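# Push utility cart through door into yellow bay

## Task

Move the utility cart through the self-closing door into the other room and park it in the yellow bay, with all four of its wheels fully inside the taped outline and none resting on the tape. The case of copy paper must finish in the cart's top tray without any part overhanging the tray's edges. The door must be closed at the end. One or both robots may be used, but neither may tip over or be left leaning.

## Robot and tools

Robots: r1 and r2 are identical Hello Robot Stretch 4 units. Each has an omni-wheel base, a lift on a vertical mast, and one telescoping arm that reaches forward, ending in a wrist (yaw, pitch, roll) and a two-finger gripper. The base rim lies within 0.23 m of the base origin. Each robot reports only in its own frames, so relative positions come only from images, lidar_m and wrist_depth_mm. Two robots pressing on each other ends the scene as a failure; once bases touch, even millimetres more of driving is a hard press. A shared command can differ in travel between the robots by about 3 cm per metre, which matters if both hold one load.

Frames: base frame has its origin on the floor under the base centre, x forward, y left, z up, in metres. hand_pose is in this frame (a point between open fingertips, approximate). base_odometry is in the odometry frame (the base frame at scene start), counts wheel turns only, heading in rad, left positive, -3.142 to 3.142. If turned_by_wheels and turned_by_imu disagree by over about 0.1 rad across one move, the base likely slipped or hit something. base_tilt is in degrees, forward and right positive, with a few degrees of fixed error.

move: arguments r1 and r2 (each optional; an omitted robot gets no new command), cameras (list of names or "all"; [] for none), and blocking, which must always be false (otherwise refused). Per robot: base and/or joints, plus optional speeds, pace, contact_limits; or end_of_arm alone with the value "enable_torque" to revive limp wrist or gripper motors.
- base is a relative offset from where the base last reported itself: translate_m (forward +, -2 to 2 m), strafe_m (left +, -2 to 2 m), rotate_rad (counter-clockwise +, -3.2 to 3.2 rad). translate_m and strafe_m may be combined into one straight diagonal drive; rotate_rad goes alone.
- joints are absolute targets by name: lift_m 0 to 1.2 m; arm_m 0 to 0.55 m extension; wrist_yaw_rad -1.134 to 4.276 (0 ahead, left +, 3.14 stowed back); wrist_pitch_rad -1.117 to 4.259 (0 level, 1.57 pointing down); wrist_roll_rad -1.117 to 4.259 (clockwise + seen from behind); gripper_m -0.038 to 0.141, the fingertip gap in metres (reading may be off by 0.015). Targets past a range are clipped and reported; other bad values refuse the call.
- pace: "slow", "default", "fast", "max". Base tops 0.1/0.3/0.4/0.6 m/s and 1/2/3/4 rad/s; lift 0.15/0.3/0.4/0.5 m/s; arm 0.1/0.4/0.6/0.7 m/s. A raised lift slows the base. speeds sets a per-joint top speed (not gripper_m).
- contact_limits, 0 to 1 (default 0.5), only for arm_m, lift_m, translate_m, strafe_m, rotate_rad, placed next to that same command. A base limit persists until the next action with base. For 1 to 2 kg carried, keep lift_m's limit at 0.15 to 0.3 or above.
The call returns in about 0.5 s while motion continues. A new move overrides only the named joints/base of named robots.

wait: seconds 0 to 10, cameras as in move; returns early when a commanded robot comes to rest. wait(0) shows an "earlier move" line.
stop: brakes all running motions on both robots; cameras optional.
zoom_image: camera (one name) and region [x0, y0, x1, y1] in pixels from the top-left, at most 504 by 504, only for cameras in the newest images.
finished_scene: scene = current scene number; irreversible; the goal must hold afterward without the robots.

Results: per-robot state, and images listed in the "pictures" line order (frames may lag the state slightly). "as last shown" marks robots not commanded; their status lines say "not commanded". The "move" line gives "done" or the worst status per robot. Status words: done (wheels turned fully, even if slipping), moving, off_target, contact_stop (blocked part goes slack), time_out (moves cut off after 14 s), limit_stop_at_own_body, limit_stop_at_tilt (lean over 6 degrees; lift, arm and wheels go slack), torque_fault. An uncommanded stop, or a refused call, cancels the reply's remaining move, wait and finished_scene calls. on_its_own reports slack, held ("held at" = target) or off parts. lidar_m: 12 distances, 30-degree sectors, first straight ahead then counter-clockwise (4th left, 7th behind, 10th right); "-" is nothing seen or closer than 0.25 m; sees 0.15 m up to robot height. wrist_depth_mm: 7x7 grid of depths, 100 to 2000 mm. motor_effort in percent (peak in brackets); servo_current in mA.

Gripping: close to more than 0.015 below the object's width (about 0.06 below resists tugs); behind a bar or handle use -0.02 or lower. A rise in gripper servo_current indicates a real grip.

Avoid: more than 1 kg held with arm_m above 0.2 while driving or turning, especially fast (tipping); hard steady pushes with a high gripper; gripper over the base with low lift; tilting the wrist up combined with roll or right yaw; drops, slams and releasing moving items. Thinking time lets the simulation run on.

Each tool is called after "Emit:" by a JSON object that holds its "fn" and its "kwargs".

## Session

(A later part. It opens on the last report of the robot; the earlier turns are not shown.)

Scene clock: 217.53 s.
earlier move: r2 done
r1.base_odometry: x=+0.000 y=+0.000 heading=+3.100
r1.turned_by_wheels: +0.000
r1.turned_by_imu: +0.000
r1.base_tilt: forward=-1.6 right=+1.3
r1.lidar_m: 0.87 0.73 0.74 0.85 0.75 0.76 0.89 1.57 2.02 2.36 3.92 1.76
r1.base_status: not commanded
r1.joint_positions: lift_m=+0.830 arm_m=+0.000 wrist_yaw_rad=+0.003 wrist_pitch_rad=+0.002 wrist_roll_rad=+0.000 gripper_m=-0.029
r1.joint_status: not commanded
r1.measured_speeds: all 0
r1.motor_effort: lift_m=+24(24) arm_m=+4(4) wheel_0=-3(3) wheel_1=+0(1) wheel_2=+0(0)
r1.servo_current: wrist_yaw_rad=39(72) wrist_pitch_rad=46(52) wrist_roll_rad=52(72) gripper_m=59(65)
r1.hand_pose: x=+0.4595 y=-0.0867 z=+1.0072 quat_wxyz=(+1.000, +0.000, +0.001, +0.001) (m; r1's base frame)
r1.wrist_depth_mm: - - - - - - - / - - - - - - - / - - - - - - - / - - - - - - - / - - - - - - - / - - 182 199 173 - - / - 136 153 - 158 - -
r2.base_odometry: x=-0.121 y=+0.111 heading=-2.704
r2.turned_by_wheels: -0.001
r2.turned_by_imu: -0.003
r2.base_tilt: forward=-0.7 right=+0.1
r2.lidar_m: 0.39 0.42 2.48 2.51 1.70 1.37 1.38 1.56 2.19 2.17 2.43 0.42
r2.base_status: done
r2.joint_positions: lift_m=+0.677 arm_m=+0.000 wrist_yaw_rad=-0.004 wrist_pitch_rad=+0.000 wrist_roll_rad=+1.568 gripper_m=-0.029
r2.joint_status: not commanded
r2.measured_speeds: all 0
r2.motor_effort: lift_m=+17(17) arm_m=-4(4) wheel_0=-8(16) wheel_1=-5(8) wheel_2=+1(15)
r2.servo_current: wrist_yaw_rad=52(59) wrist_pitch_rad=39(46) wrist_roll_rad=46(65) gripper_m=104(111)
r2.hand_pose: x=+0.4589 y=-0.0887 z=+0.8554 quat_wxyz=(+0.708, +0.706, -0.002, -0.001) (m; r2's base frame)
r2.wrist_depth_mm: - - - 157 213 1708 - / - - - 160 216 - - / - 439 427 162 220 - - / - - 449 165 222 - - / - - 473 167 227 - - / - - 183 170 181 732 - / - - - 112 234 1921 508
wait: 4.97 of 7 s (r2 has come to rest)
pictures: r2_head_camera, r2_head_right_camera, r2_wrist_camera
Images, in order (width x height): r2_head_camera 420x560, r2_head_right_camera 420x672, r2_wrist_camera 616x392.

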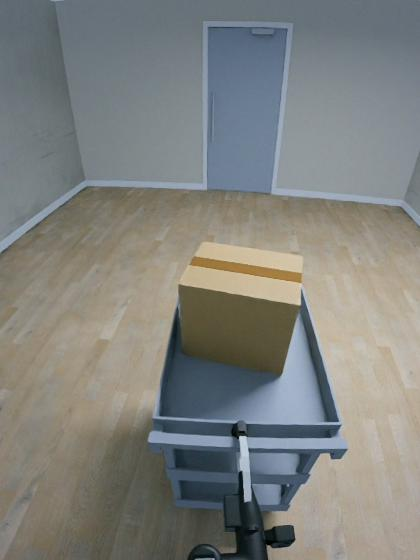

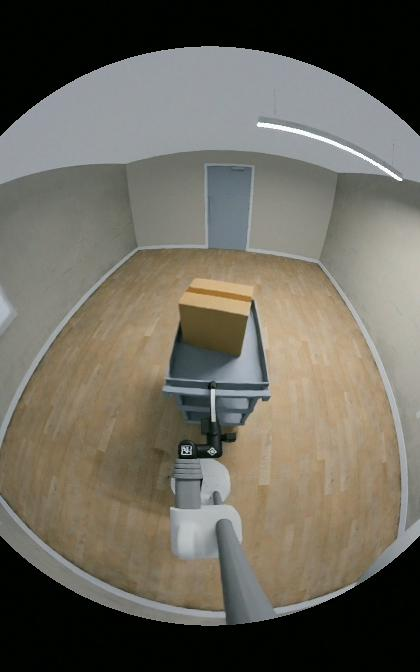

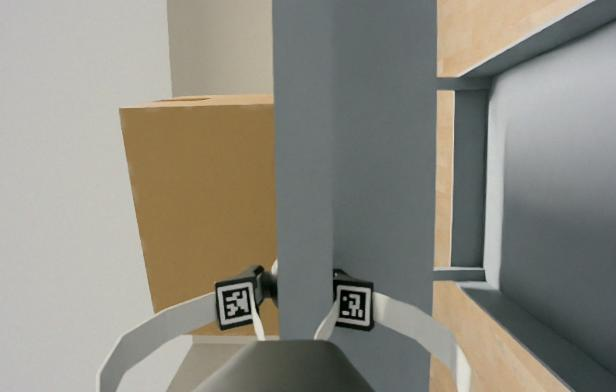

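Emit:
{"fn": "move", "kwargs": {"blocking": false, "r2": {"joints":{"gripper_m":0.13}}, "cameras": []}}

Emit:
{"fn": "wait", "kwargs": {"seconds": 2.5, "cameras": []}}

Emit:
{"fn": "move", "kwargs": {"blocking": false, "r2": {"base":{"translate_m":-0.25},"pace":"slow"}, "cameras": []}}

Emit:
{"fn": "wait", "kwargs": {"seconds": 4, "cameras": ["r2_head_camera"]}}

Emit:
{"fn": "move", "kwargs": {"blocking": false, "r2": {"base":{"strafe_m":0.7},"joints":{"lift_m":0.83,"wrist_roll_rad":0,"gripper_m":-0.03}}, "cameras": []}}

Emit:
{"fn": "wait", "kwargs": {"seconds": 5, "cameras": ["r2_head_camera","r2_head_right_camera"]}}

Scene clock: 228.90 s.
move: r2 moving
r1: as last shown
r1.lidar_m: 0.91 0.75 0.74 0.89 0.78 0.75 0.90 1.61 2.01 2.34 3.90 1.70
r1.motor_effort: lift_m=+24(24) arm_m=+4(4) wheel_0=-3(4) wheel_1=+0(0) wheel_2=+0(0)
r1.servo_current: wrist_yaw_rad=59(59) wrist_pitch_rad=46(46) wrist_roll_rad=59(65) gripper_m=52(65)
r1.wrist_depth_mm: - - - - - - - / - - - - - - - / - - - - - - - / - - - - - - - / - - - - - - - / - - 182 198 173 - - / - 136 153 - 158 - -
r2.base_odometry: x=-0.121 y=+0.111 heading=-2.704
r2.turned_by_wheels: +0.000
r2.turned_by_imu: +0.000
r2.base_tilt: forward=-0.7 right=+0.1
r2.lidar_m: 0.39 0.42 2.50 2.47 1.67 1.39 1.37 1.54 2.20 2.17 2.40 0.40
r2.base_status: not commanded
r2.joint_positions: lift_m=+0.677 arm_m=+0.000 wrist_yaw_rad=-0.005 wrist_pitch_rad=+0.000 wrist_roll_rad=+1.568 gripper_m=-0.003
r2.joint_status: gripper_m moving
r2.measured_speeds: all 0
r2.motor_effort: lift_m=+17(17) arm_m=-4(4) wheel_0=-7(8) wheel_1=-5(6) wheel_2=-1(1)
r2.servo_current: wrist_yaw_rad=46(59) wrist_pitch_rad=39(39) wrist_roll_rad=52(59) gripper_m=98(104)
r2.hand_pose: x=+0.4589 y=-0.0888 z=+0.8554 quat_wxyz=(+0.708, +0.706, -0.002, -0.002) (m; r2's base frame)
r2.wrist_depth_mm: - - - 161 217 1708 - / - - - 164 220 - - / - 442 433 167 224 - - / - - 449 169 227 - - / - - 477 171 230 - - / - - 186 174 183 778 - / - - - 112 236 1863 508
pictures: none
No camera images: "cameras" was empty.

Scene clock: 230.73 s.
earlier move: r2 done
r1.base_odometry: x=+0.000 y=+0.000 heading=+3.100
r1.turned_by_wheels: +0.000
r1.turned_by_imu: +0.000
r1.base_tilt: forward=-1.6 right=+1.3
r1.lidar_m: 0.88 0.75 0.74 0.86 0.76 0.75 0.87 1.57 2.02 2.35 3.92 1.75
r1.base_status: not commanded
r1.joint_positions: lift_m=+0.830 arm_m=+0.000 wrist_yaw_rad=+0.003 wrist_pitch_rad=+0.002 wrist_roll_rad=+0.000 gripper_m=-0.029
r1.joint_status: not commanded
r1.measured_speeds: all 0
r1.motor_effort: lift_m=+24(24) arm_m=+3(4) wheel_0=-3(4) wheel_1=-1(1) wheel_2=+0(0)
r1.servo_current: wrist_yaw_rad=59(78) wrist_pitch_rad=46(52) wrist_roll_rad=26(65) gripper_m=65(65)
r1.hand_pose: x=+0.4595 y=-0.0867 z=+1.0072 quat_wxyz=(+1.000, +0.000, +0.001, +0.001) (m; r1's base frame)
r1.wrist_depth_mm: - - - - - - - / - - - - - - - / - - - - - - - / - - - - - - - / - - - - - - - / - - 183 198 173 - - / - 136 153 - 158 - -
r2.base_odometry: x=-0.121 y=+0.111 heading=-2.704
r2.turned_by_wheels: +0.000
r2.turned_by_imu: +0.001
r2.base_tilt: forward=-0.7 right=+0.1
r2.lidar_m: 0.40 3.06 2.50 2.48 1.64 1.38 1.38 1.52 2.17 2.15 2.43 0.42
r2.base_status: not commanded
r2.joint_positions: lift_m=+0.677 arm_m=+0.000 wrist_yaw_rad=-0.005 wrist_pitch_rad=+0.000 wrist_roll_rad=+1.568 gripper_m=+0.130
r2.joint_status: all done
r2.measured_speeds: all 0
r2.motor_effort: lift_m=+17(17) arm_m=-4(4) wheel_0=-4(8) wheel_1=-4(6) wheel_2=-1(1)
r2.servo_current: wrist_yaw_rad=52(65) wrist_pitch_rad=39(46) wrist_roll_rad=52(59) gripper_m=59(117)
r2.hand_pose: x=+0.4589 y=-0.0888 z=+0.8554 quat_wxyz=(+0.708, +0.706, -0.002, -0.001) (m; r2's base frame)
r2.wrist_depth_mm: - - - 174 230 1863 - / - - - 176 234 - - / - 455 449 180 238 - - / - - 469 182 241 - - / - - 488 185 244 - - / - - 196 187 202 715 - / - - - 112 251 - 492
wait: 1.83 of 2.5 s (r2 has come to rest)
pictures: none
No camera images: "cameras" was empty.

Scene clock: 231.23 s.
move: r2 moving
r1: as last shown
r1.lidar_m: 0.88 0.74 0.74 0.86 0.77 0.75 0.91 1.60 2.00 2.30 3.92 1.76
r1.motor_effort: lift_m=+24(24) arm_m=+3(4) wheel_0=-3(3) wheel_1=+0(0) wheel_2=+0(0)
r1.servo_current: wrist_yaw_rad=52(65) wrist_pitch_rad=46(46) wrist_roll_rad=59(59) gripper_m=65(65)
r1.wrist_depth_mm: - - - - - - - / - - - - - - - / - - - - - - - / - - - - - - - / - - - - - - - / - - 182 198 173 - - / - 136 153 - 158 - -
r2.base_odometry: x=-0.109 y=+0.117 heading=-2.704
r2.turned_by_wheels: +0.000
r2.turned_by_imu: +0.000
r2.base_tilt: forward=-0.6 right=+0.0
r2.lidar_m: 0.40 3.08 2.52 2.51 1.67 1.39 1.37 1.55 2.19 2.18 2.44 0.44
r2.base_status: translate_m moving
r2.joint_positions: lift_m=+0.677 arm_m=+0.000 wrist_yaw_rad=-0.003 wrist_pitch_rad=+0.000 wrist_roll_rad=+1.568 gripper_m=+0.130
r2.joint_status: not commanded
r2.measured_speeds: translate_m=-0.049 strafe_m=+0.000 rotate_rad=+0.000 lift_m=+0.000 arm_m=+0.000 wrist_yaw_rad=+0.000 wrist_pitch_rad=+0.000 wrist_roll_rad=+0.000
r2.motor_effort: lift_m=+17(17) arm_m=-4(4) wheel_0=-6(7) wheel_1=-7(8) wheel_2=+9(9)
r2.servo_current: wrist_yaw_rad=52(65) wrist_pitch_rad=39(46) wrist_roll_rad=46(52) gripper_m=52(52)
r2.hand_pose: x=+0.4591 y=-0.0883 z=+0.8554 quat_wxyz=(+0.708, +0.706, -0.001, -0.001) (m; r2's base frame)
r2.wrist_depth_mm: - - - 183 241 1863 - / - - - 187 245 - - / - 462 455 190 249 - - / - - 473 193 253 - - / - - 504 195 256 - - / - - 218 199 258 554 - / - - - 112 - 1863 484
pictures: none
No camera images: "cameras" was empty.

Scene clock: 234.50 s.
earlier move: r2 done
r1.base_odometry: x=+0.000 y=+0.000 heading=+3.100
r1.turned_by_wheels: +0.000
r1.turned_by_imu: +0.000
r1.base_tilt: forward=-1.5 right=+1.3
r1.lidar_m: 0.88 0.74 0.76 0.86 0.76 0.73 0.90 1.55 2.03 2.37 3.93 1.74
r1.base_status: not commanded
r1.joint_positions: lift_m=+0.830 arm_m=+0.000 wrist_yaw_rad=+0.003 wrist_pitch_rad=+0.002 wrist_roll_rad=+0.000 gripper_m=-0.029
r1.joint_status: not commanded
r1.measured_speeds: all 0
r1.motor_effort: lift_m=+24(24) arm_m=+3(4) wheel_0=-2(4) wheel_1=+0(1) wheel_2=+0(0)
r1.servo_current: wrist_yaw_rad=52(72) wrist_pitch_rad=39(52) wrist_roll_rad=52(65) gripper_m=59(72)
r1.hand_pose: x=+0.4595 y=-0.0867 z=+1.0072 quat_wxyz=(+1.000, +0.000, +0.001, +0.001) (m; r1's base frame)
r1.wrist_depth_mm: - - - - - - - / - - - - - - - / - - - - - - - / - - - - - - - / - - - - - - - / - - 182 199 173 - - / - 136 153 - 158 - -
r2.base_odometry: x=+0.106 y=+0.217 heading=-2.704
r2.turned_by_wheels: +0.000
r2.turned_by_imu: +0.000
r2.base_tilt: forward=-0.7 right=+0.1
r2.lidar_m: 0.64 3.11 2.52 2.56 1.40 1.13 1.12 1.28 2.06 2.13 2.38 0.65
r2.base_status: done
r2.joint_positions: lift_m=+0.677 arm_m=+0.000 wrist_yaw_rad=-0.003 wrist_pitch_rad=+0.000 wrist_roll_rad=+1.568 gripper_m=+0.130
r2.joint_status: not commanded
r2.measured_speeds: all 0
r2.motor_effort: lift_m=+17(17) arm_m=-4(4) wheel_0=-4(9) wheel_1=-5(8) wheel_2=+4(10)
r2.servo_current: wrist_yaw_rad=39(65) wrist_pitch_rad=39(46) wrist_roll_rad=46(59) gripper_m=59(59)
r2.hand_pose: x=+0.4591 y=-0.0883 z=+0.8554 quat_wxyz=(+0.708, +0.706, -0.001, -0.001) (m; r2's base frame)
r2.wrist_depth_mm: - - - - - 1708 1118 / - - - 477 - - 480 / - - 699 488 - - 480 / - - 715 496 - - 496 / - - 768 508 - - 500 / - - 202 504 508 512 512 / - - - 112 525 1537 1182
wait: 3.27 of 4 s (r2 has come to rest)
pictures: r2_head_camera
Images, in order (width x height): r2_head_camera 420x560.

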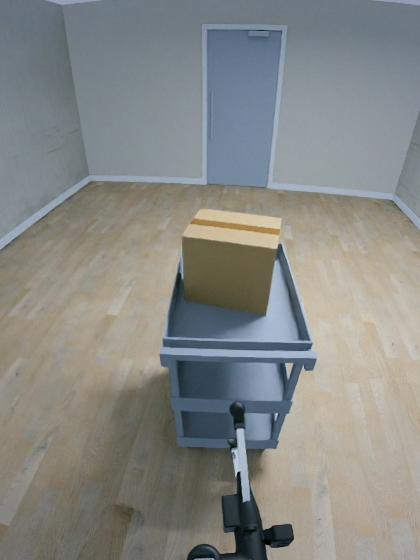

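Scene clock: 235.00 s.
move: r2 moving
r1: as last shown
r1.lidar_m: 0.88 0.75 0.76 0.88 0.76 0.75 0.90 1.59 2.04 2.37 3.91 1.74
r1.motor_effort: lift_m=+24(24) arm_m=+4(4) wheel_0=-3(3) wheel_1=+0(1) wheel_2=+0(0)
r1.servo_current: wrist_yaw_rad=65(65) wrist_pitch_rad=46(46) wrist_roll_rad=26(59) gripper_m=65(65)
r2.base_odometry: x=+0.121 y=+0.185 heading=-2.704
r2.turned_by_wheels: +0.000
r2.turned_by_imu: +0.000
r2.base_tilt: forward=-0.7 right=+0.1
r2.lidar_m: 0.63 3.10 2.53 2.51 1.37 1.14 1.13 1.26 2.07 2.17 2.41 0.67
r2.base_status: strafe_m moving
r2.joint_positions: lift_m=+0.715 arm_m=+0.000 wrist_yaw_rad=-0.003 wrist_pitch_rad=+0.000 wrist_roll_rad=+0.982 gripper_m=+0.117
r2.joint_status: lift_m moving; wrist_roll_rad moving; gripper_m moving
r2.measured_speeds: translate_m=-0.001 strafe_m=+0.139 rotate_rad=+0.005 lift_m=+0.146 arm_m=+0.000 wrist_yaw_rad=+0.000 wrist_pitch_rad=+0.000 wrist_roll_rad=-1.820
r2.motor_effort: lift_m=+22(26) arm_m=-4(4) wheel_0=-8(13) wheel_1=+11(12) wheel_2=+0(3)
r2.servo_current: wrist_yaw_rad=52(59) wrist_pitch_rad=39(46) wrist_roll_rad=85(117) gripper_m=91(104)
r2.hand_pose: x=+0.4591 y=-0.0883 z=+0.8931 quat_wxyz=(+0.882, +0.472, -0.001, -0.001) (m; r2's base frame)
r2.wrist_depth_mm: - - - - - - - / - - - - 654 477 1983 / - - - 691 480 - 1537 / - - 759 741 492 - - / - - - 508 500 - - / - - 200 504 201 - - / - - - 112 854 - -
pictures: none
No camera images: "cameras" was empty.

Scene clock: 238.17 s.
earlier move: r2 done
r1.base_odometry: x=+0.000 y=+0.000 heading=+3.100
r1.turned_by_wheels: +0.000
r1.turned_by_imu: +0.000
r1.base_tilt: forward=-1.6 right=+1.3
r1.lidar_m: 0.89 0.75 0.74 0.88 0.75 0.76 0.88 1.57 2.04 2.31 3.93 1.75
r1.base_status: not commanded
r1.joint_positions: lift_m=+0.830 arm_m=+0.000 wrist_yaw_rad=+0.003 wrist_pitch_rad=+0.002 wrist_roll_rad=+0.000 gripper_m=-0.029
r1.joint_status: not commanded
r1.measured_speeds: all 0
r1.motor_effort: lift_m=+24(24) arm_m=+4(4) wheel_0=-3(4) wheel_1=+0(1) wheel_2=+0(0)
r1.servo_current: wrist_yaw_rad=52(65) wrist_pitch_rad=46(52) wrist_roll_rad=46(65) gripper_m=65(72)
r1.hand_pose: x=+0.4595 y=-0.0867 z=+1.0072 quat_wxyz=(+1.000, +0.000, +0.001, +0.001) (m; r1's base frame)
r1.wrist_depth_mm: - - - - - - - / - - - - - - - / - - - - - - - / - - - - - - - / - - - - - - - / - - 182 199 173 - - / - 136 153 - 158 - -
r2.base_odometry: x=+0.402 y=-0.417 heading=-2.704
r2.turned_by_wheels: +0.000
r2.turned_by_imu: +0.001
r2.base_tilt: forward=-0.7 right=+0.0
r2.lidar_m: 4.43 2.30 1.89 1.87 1.23 1.02 1.01 1.13 1.79 2.80 0.97 0.88
r2.base_status: done
r2.joint_positions: lift_m=+0.830 arm_m=+0.000 wrist_yaw_rad=-0.003 wrist_pitch_rad=+0.000 wrist_roll_rad=+0.002 gripper_m=-0.029
r2.joint_status: all done
r2.measured_speeds: all 0
r2.motor_effort: lift_m=+21(26) arm_m=-4(4) wheel_0=-1(14) wheel_1=+2(13) wheel_2=+0(3)
r2.servo_current: wrist_yaw_rad=46(65) wrist_pitch_rad=39(46) wrist_roll_rad=46(117) gripper_m=104(195)
r2.hand_pose: x=+0.4591 y=-0.0882 z=+1.0081 quat_wxyz=(+1.000, +0.001, +0.000, -0.001) (m; r2's base frame)
r2.wrist_depth_mm: - - - - - - - / - - - - - - - / - - - - - - - / - - - - - - 946 / - - - - - - 842 / - - 186 200 180 - - / - - - 112 - 1983 -
wait: 3.17 of 5 s (r2 has come to rest)
pictures: r2_head_camera, r2_head_right_camera
Images, in order (width x height): r2_head_camera 420x560, r2_head_right_camera 420x672.

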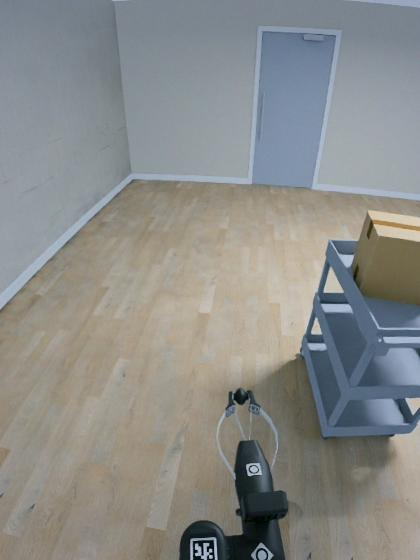

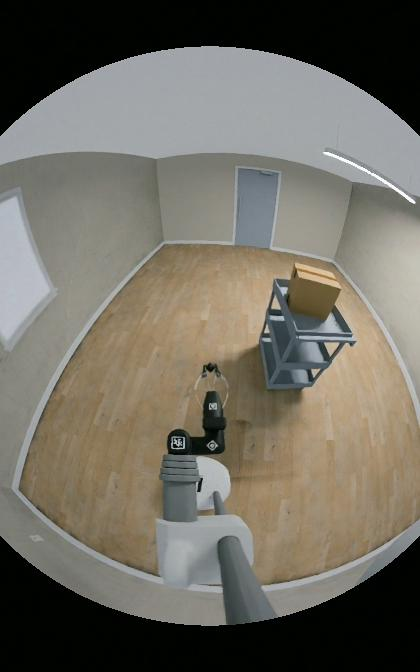

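Emit:
{"fn": "move", "kwargs": {"blocking": false, "r2": {"base":{"translate_m":2.0},"pace":"fast"}, "cameras": []}}

Emit:
{"fn": "wait", "kwargs": {"seconds": 8, "cameras": []}}

Emit:
{"fn": "move", "kwargs": {"blocking": false, "r2": {"base":{"rotate_rad":-0.13}}, "cameras": []}}

Emit:
{"fn": "wait", "kwargs": {"seconds": 1.5, "cameras": ["r2_head_camera","r2_head_right_camera"]}}

Scene clock: 250.53 s.
move: r2 moving
r1: as last shown
r1.lidar_m: 0.86 0.73 0.72 0.87 0.74 0.74 0.88 1.56 2.03 2.37 3.91 1.73
r1.motor_effort: lift_m=+24(24) arm_m=+4(4) wheel_0=-3(3) wheel_1=+0(1) wheel_2=+0(0)
r1.servo_current: wrist_yaw_rad=46(65) wrist_pitch_rad=39(46) wrist_roll_rad=52(59) gripper_m=59(59)
r2.base_odometry: x=+0.363 y=-0.435 heading=-2.704
r2.turned_by_wheels: +0.000
r2.turned_by_imu: +0.000
r2.base_tilt: forward=-0.7 right=+0.1
r2.lidar_m: 4.43 2.30 1.85 1.88 1.29 1.03 1.05 1.16 1.90 2.82 0.88 0.84
r2.base_status: translate_m moving
r2.joint_positions: lift_m=+0.830 arm_m=+0.000 wrist_yaw_rad=-0.003 wrist_pitch_rad=+0.000 wrist_roll_rad=+0.002 gripper_m=-0.029
r2.joint_status: not commanded
r2.measured_speeds: translate_m=+0.164 strafe_m=-0.002 rotate_rad=-0.004 lift_m=+0.000 arm_m=+0.000 wrist_yaw_rad=+0.000 wrist_pitch_rad=+0.000 wrist_roll_rad=+0.000
r2.motor_effort: lift_m=+21(21) arm_m=-4(4) wheel_0=+10(10) wheel_1=+9(10) wheel_2=-14(16)
r2.servo_current: wrist_yaw_rad=46(59) wrist_pitch_rad=46(46) wrist_roll_rad=46(59) gripper_m=111(117)
r2.hand_pose: x=+0.4591 y=-0.0882 z=+1.0081 quat_wxyz=(+1.000, +0.001, +0.000, -0.001) (m; r2's base frame)
r2.wrist_depth_mm: - - - - - - - / - - - - - - - / - - - - - - - / - - - - - - 931 / - - - - - - 854 / - - 186 200 180 - - / - - - 112 - 1983 -
pictures: none
No camera images: "cameras" was empty.

Scene clock: 256.50 s.
earlier move: r2 done
r1.base_odometry: x=+0.000 y=+0.000 heading=+3.100
r1.turned_by_wheels: +0.000
r1.turned_by_imu: +0.000
r1.base_tilt: forward=-1.6 right=+1.3
r1.lidar_m: 0.87 0.74 0.75 0.86 0.74 0.76 0.92 1.58 2.04 2.34 3.92 1.72
r1.base_status: not commanded
r1.joint_positions: lift_m=+0.830 arm_m=+0.000 wrist_yaw_rad=+0.003 wrist_pitch_rad=+0.002 wrist_roll_rad=+0.000 gripper_m=-0.029
r1.joint_status: not commanded
r1.measured_speeds: all 0
r1.motor_effort: lift_m=+24(24) arm_m=+4(4) wheel_0=-3(4) wheel_1=+0(1) wheel_2=+0(0)
r1.servo_current: wrist_yaw_rad=52(72) wrist_pitch_rad=46(52) wrist_roll_rad=52(72) gripper_m=59(72)
r1.hand_pose: x=+0.4595 y=-0.0867 z=+1.0072 quat_wxyz=(+1.000, +0.000, +0.001, +0.001) (m; r1's base frame)
r1.wrist_depth_mm: - - - - - - - / - - - - - - - / - - - - - - - / - - - - - - - / - - - - - - - / - - 182 198 173 - - / - 136 153 - 158 - -
r2.base_odometry: x=-1.409 y=-1.264 heading=-2.704
r2.turned_by_wheels: +0.000
r2.turned_by_imu: +0.003
r2.base_tilt: forward=-0.7 right=+0.1
r2.lidar_m: 2.78 1.85 1.53 1.49 1.67 2.74 2.96 0.89 0.89 3.16 3.40 2.81
r2.base_status: done
r2.joint_positions: lift_m=+0.830 arm_m=+0.000 wrist_yaw_rad=-0.003 wrist_pitch_rad=+0.000 wrist_roll_rad=+0.002 gripper_m=-0.029
r2.joint_status: not commanded
r2.measured_speeds: all 0
r2.motor_effort: lift_m=+21(21) arm_m=-4(4) wheel_0=+2(11) wheel_1=+3(10) wheel_2=-2(17)
r2.servo_current: wrist_yaw_rad=46(65) wrist_pitch_rad=26(46) wrist_roll_rad=46(59) gripper_m=117(124)
r2.hand_pose: x=+0.4591 y=-0.0882 z=+1.0081 quat_wxyz=(+1.000, +0.001, +0.000, -0.001) (m; r2's base frame)
r2.wrist_depth_mm: - - - - - - - / - - - - - - - / - - - - - - - / - - - - - - - / - - - - - - - / - - 185 200 181 - - / - - - 112 - - -
wait: 5.97 of 8 s (r2 has come to rest)
pictures: none
No camera images: "cameras" was empty.

Scene clock: 257.00 s.
move: r2 moving
r1: as last shown
r1.base_tilt: forward=-1.6 right=+1.2
r1.lidar_m: 0.91 0.75 0.75 0.89 0.78 0.77 0.88 1.55 2.04 2.35 3.91 1.75
r1.motor_effort: lift_m=+24(24) arm_m=+4(4) wheel_0=-3(3) wheel_1=+0(1) wheel_2=+0(0)
r1.servo_current: wrist_yaw_rad=52(52) wrist_pitch_rad=33(46) wrist_roll_rad=33(59) gripper_m=59(65)
r1.wrist_depth_mm: - - - - - - - / - - - - - - - / - - - - - - - / - - - - - - - / - - - - - - - / - - 182 199 173 - - / - 136 153 - 158 - -
r2.base_odometry: x=-1.409 y=-1.264 heading=-2.833
r2.turned_by_wheels: -0.129
r2.turned_by_imu: -0.126
r2.base_tilt: forward=-0.7 right=+0.1
r2.lidar_m: 2.76 2.07 1.56 1.51 1.62 2.34 2.97 1.03 0.87 3.17 3.38 2.86
r2.base_status: rotate_rad moving
r2.joint_positions: lift_m=+0.830 arm_m=+0.000 wrist_yaw_rad=-0.003 wrist_pitch_rad=+0.000 wrist_roll_rad=+0.002 gripper_m=-0.029
r2.joint_status: not commanded
r2.measured_speeds: translate_m=-0.001 strafe_m=+0.000 rotate_rad=-0.046 lift_m=+0.000 arm_m=+0.000 wrist_yaw_rad=+0.000 wrist_pitch_rad=+0.000 wrist_roll_rad=+0.000
r2.motor_effort: lift_m=+21(21) arm_m=-4(4) wheel_0=+4(9) wheel_1=+1(9) wheel_2=+4(10)
r2.servo_current: wrist_yaw_rad=33(59) wrist_pitch_rad=39(46) wrist_roll_rad=46(52) gripper_m=111(117)
r2.hand_pose: x=+0.4591 y=-0.0882 z=+1.0081 quat_wxyz=(+1.000, +0.001, +0.000, -0.001) (m; r2's base frame)
r2.wrist_depth_mm: - - - - - - - / - - - - - - - / - - - - - - - / - - - - - - - / - - - - - - - / - - 186 199 181 - - / - - - 112 - - -
pictures: none
No camera images: "cameras" was empty.

Scene clock: 257.33 s.
earlier move: r2 done
r1.base_odometry: x=+0.000 y=+0.000 heading=+3.100
r1.turned_by_wheels: +0.000
r1.turned_by_imu: +0.000
r1.base_tilt: forward=-1.6 right=+1.3
r1.lidar_m: 0.89 0.74 0.73 0.88 0.77 0.77 0.91 1.57 2.03 2.35 3.91 1.71
r1.base_status: not commanded
r1.joint_positions: lift_m=+0.830 arm_m=+0.000 wrist_yaw_rad=+0.003 wrist_pitch_rad=+0.002 wrist_roll_rad=+0.000 gripper_m=-0.029
r1.joint_status: not commanded
r1.measured_speeds: all 0
r1.motor_effort: lift_m=+24(24) arm_m=+4(4) wheel_0=-2(4) wheel_1=+0(1) wheel_2=+0(0)
r1.servo_current: wrist_yaw_rad=52(52) wrist_pitch_rad=46(52) wrist_roll_rad=65(65) gripper_m=59(65)
r1.hand_pose: x=+0.4595 y=-0.0867 z=+1.0072 quat_wxyz=(+1.000, +0.000, +0.001, +0.001) (m; r1's base frame)
r1.wrist_depth_mm: - - - - - - - / - - - - - - - / - - - - - - - / - - - - - - - / - - - - - - - / - - 182 198 173 - - / - 136 153 - 158 - -
r2.base_odometry: x=-1.409 y=-1.264 heading=-2.833
r2.turned_by_wheels: +0.000
r2.turned_by_imu: +0.000
r2.base_tilt: forward=-0.7 right=+0.1
r2.lidar_m: 2.79 2.07 1.56 1.49 1.61 2.32 2.95 1.02 0.90 3.18 3.38 2.85
r2.base_status: done
r2.joint_positions: lift_m=+0.830 arm_m=+0.000 wrist_yaw_rad=-0.003 wrist_pitch_rad=+0.000 wrist_roll_rad=+0.002 gripper_m=-0.029
r2.joint_status: not commanded
r2.measured_speeds: all 0
r2.motor_effort: lift_m=+21(21) arm_m=-4(4) wheel_0=+5(9) wheel_1=+2(9) wheel_2=+3(10)
r2.servo_current: wrist_yaw_rad=39(59) wrist_pitch_rad=39(46) wrist_roll_rad=46(59) gripper_m=111(117)
r2.hand_pose: x=+0.4591 y=-0.0882 z=+1.0081 quat_wxyz=(+1.000, +0.001, +0.000, -0.001) (m; r2's base frame)
r2.wrist_depth_mm: - - - - - - - / - - - - - - - / - - - - - - - / - - - - - - - / - - - - - - - / - - 185 200 181 - - / - - - 112 - 1983 -
wait: 0.33 of 1.5 s (r2 has come to rest)
pictures: r2_head_camera, r2_head_right_camera
Images, in order (width x height): r2_head_camera 420x560, r2_head_right_camera 420x672.

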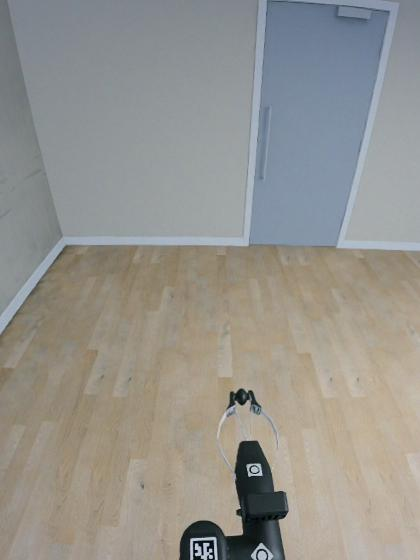

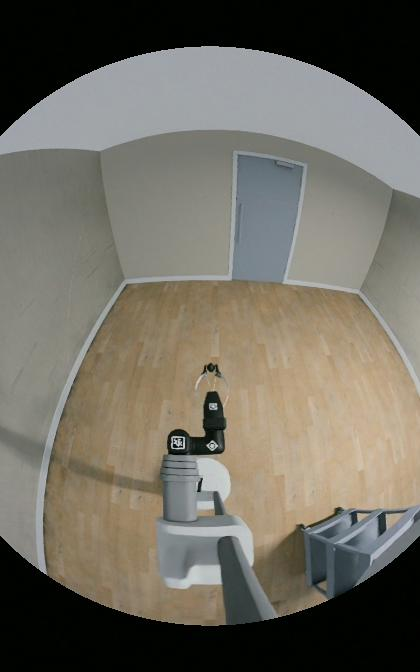

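Emit:
{"fn": "move", "kwargs": {"blocking": false, "r2": {"base":{"translate_m":1.75,"strafe_m":-0.46},"joints":{"gripper_m":0.13}}, "cameras": []}}

Emit:
{"fn": "wait", "kwargs": {"seconds": 10, "cameras": ["r2_head_camera","r2_wrist_camera"]}}

Scene clock: 265.07 s.
move: r2 moving
r1: as last shown
r1.lidar_m: 0.91 0.75 0.73 0.86 0.76 0.77 0.91 1.56 2.03 2.34 3.92 1.73
r1.motor_effort: lift_m=+24(24) arm_m=+4(4) wheel_0=-3(3) wheel_1=+0(0) wheel_2=+0(0)
r1.servo_current: wrist_yaw_rad=52(65) wrist_pitch_rad=46(46) wrist_roll_rad=52(65) gripper_m=65(65)
r2.base_odometry: x=-1.442 y=-1.266 heading=-2.833
r2.turned_by_wheels: +0.000
r2.turned_by_imu: +0.000
r2.base_tilt: forward=-0.7 right=+0.1
r2.lidar_m: 2.74 2.02 1.57 1.50 1.61 2.36 3.00 0.97 0.91 3.18 3.35 2.84
r2.base_status: translate_m moving; strafe_m moving
r2.joint_positions: lift_m=+0.830 arm_m=+0.000 wrist_yaw_rad=-0.003 wrist_pitch_rad=+0.000 wrist_roll_rad=+0.002 gripper_m=-0.003
r2.joint_status: gripper_m moving
r2.measured_speeds: translate_m=+0.121 strafe_m=-0.032 rotate_rad=+0.001 lift_m=+0.000 arm_m=+0.000 wrist_yaw_rad=+0.000 wrist_pitch_rad=+0.000 wrist_roll_rad=+0.000
r2.motor_effort: lift_m=+21(21) arm_m=-4(4) wheel_0=+9(12) wheel_1=+8(8) wheel_2=-12(13)
r2.servo_current: wrist_yaw_rad=52(52) wrist_pitch_rad=39(39) wrist_roll_rad=46(59) gripper_m=91(104)
r2.hand_pose: x=+0.4591 y=-0.0882 z=+1.0081 quat_wxyz=(+1.000, +0.001, +0.000, -0.001) (m; r2's base frame)
r2.wrist_depth_mm: - - - - - - - / - - - - - - - / - - - - - - - / - - - - - - - / - - - - - - - / - - 187 195 183 - - / - - - 112 - - -
pictures: none
No camera images: "cameras" was empty.

Scene clock: 272.03 s.
earlier move: r2 done
r1.base_odometry: x=+0.000 y=+0.000 heading=+3.100
r1.turned_by_wheels: +0.000
r1.turned_by_imu: +0.000
r1.base_tilt: forward=-1.6 right=+1.3
r1.lidar_m: 0.88 0.76 0.76 0.88 0.78 0.75 0.90 1.55 2.03 2.33 3.89 1.76
r1.base_status: not commanded
r1.joint_positions: lift_m=+0.830 arm_m=+0.000 wrist_yaw_rad=+0.003 wrist_pitch_rad=+0.002 wrist_roll_rad=+0.000 gripper_m=-0.029
r1.joint_status: not commanded
r1.measured_speeds: all 0
r1.motor_effort: lift_m=+24(24) arm_m=+4(4) wheel_0=-3(4) wheel_1=+0(1) wheel_2=+0(0)
r1.servo_current: wrist_yaw_rad=46(72) wrist_pitch_rad=39(52) wrist_roll_rad=52(65) gripper_m=65(72)
r1.hand_pose: x=+0.4595 y=-0.0867 z=+1.0072 quat_wxyz=(+1.000, +0.000, +0.001, +0.001) (m; r1's base frame)
r1.wrist_depth_mm: - - - - - - - / - - - - - - - / - - - - - - - / - - - - - - - / - - - - - - - / - - 182 199 173 - - / - 136 153 - 158 - -
r2.base_odometry: x=-3.216 y=-1.357 heading=-2.833
r2.turned_by_wheels: +0.000
r2.turned_by_imu: +0.003
r2.base_tilt: forward=-0.7 right=+0.1
r2.lidar_m: 0.98 1.08 1.57 1.87 1.94 2.83 2.29 2.36 2.91 2.82 1.40 1.07
r2.base_status: done
r2.joint_positions: lift_m=+0.830 arm_m=+0.000 wrist_yaw_rad=-0.003 wrist_pitch_rad=+0.000 wrist_roll_rad=+0.002 gripper_m=+0.130
r2.joint_status: all done
r2.measured_speeds: all 0
r2.motor_effort: lift_m=+21(21) arm_m=-4(4) wheel_0=+3(13) wheel_1=+5(8) wheel_2=-4(14)
r2.servo_current: wrist_yaw_rad=46(65) wrist_pitch_rad=39(46) wrist_roll_rad=59(72) gripper_m=46(130)
r2.hand_pose: x=+0.4591 y=-0.0882 z=+1.0081 quat_wxyz=(+1.000, +0.001, +0.000, -0.001) (m; r2's base frame)
r2.wrist_depth_mm: - - - - - - - / - - - - - - - / - - - - - - - / - - - - - - - / - - - - 759 - - / - 190 189 831 193 - - / - - - 112 - - -
wait: 6.97 of 10 s (r2 has come to rest)
pictures: r2_head_camera, r2_wrist_camera
Images, in order (width x height): r2_head_camera 420x560, r2_wrist_camera 616x392.

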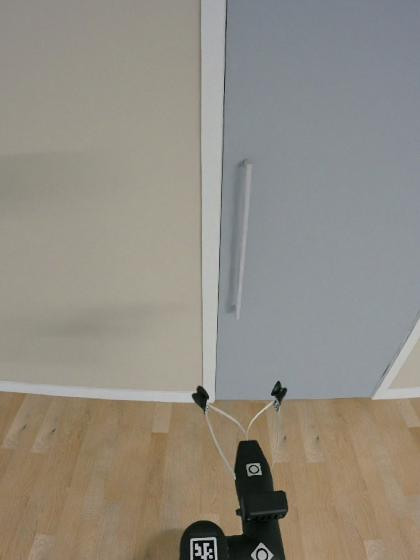

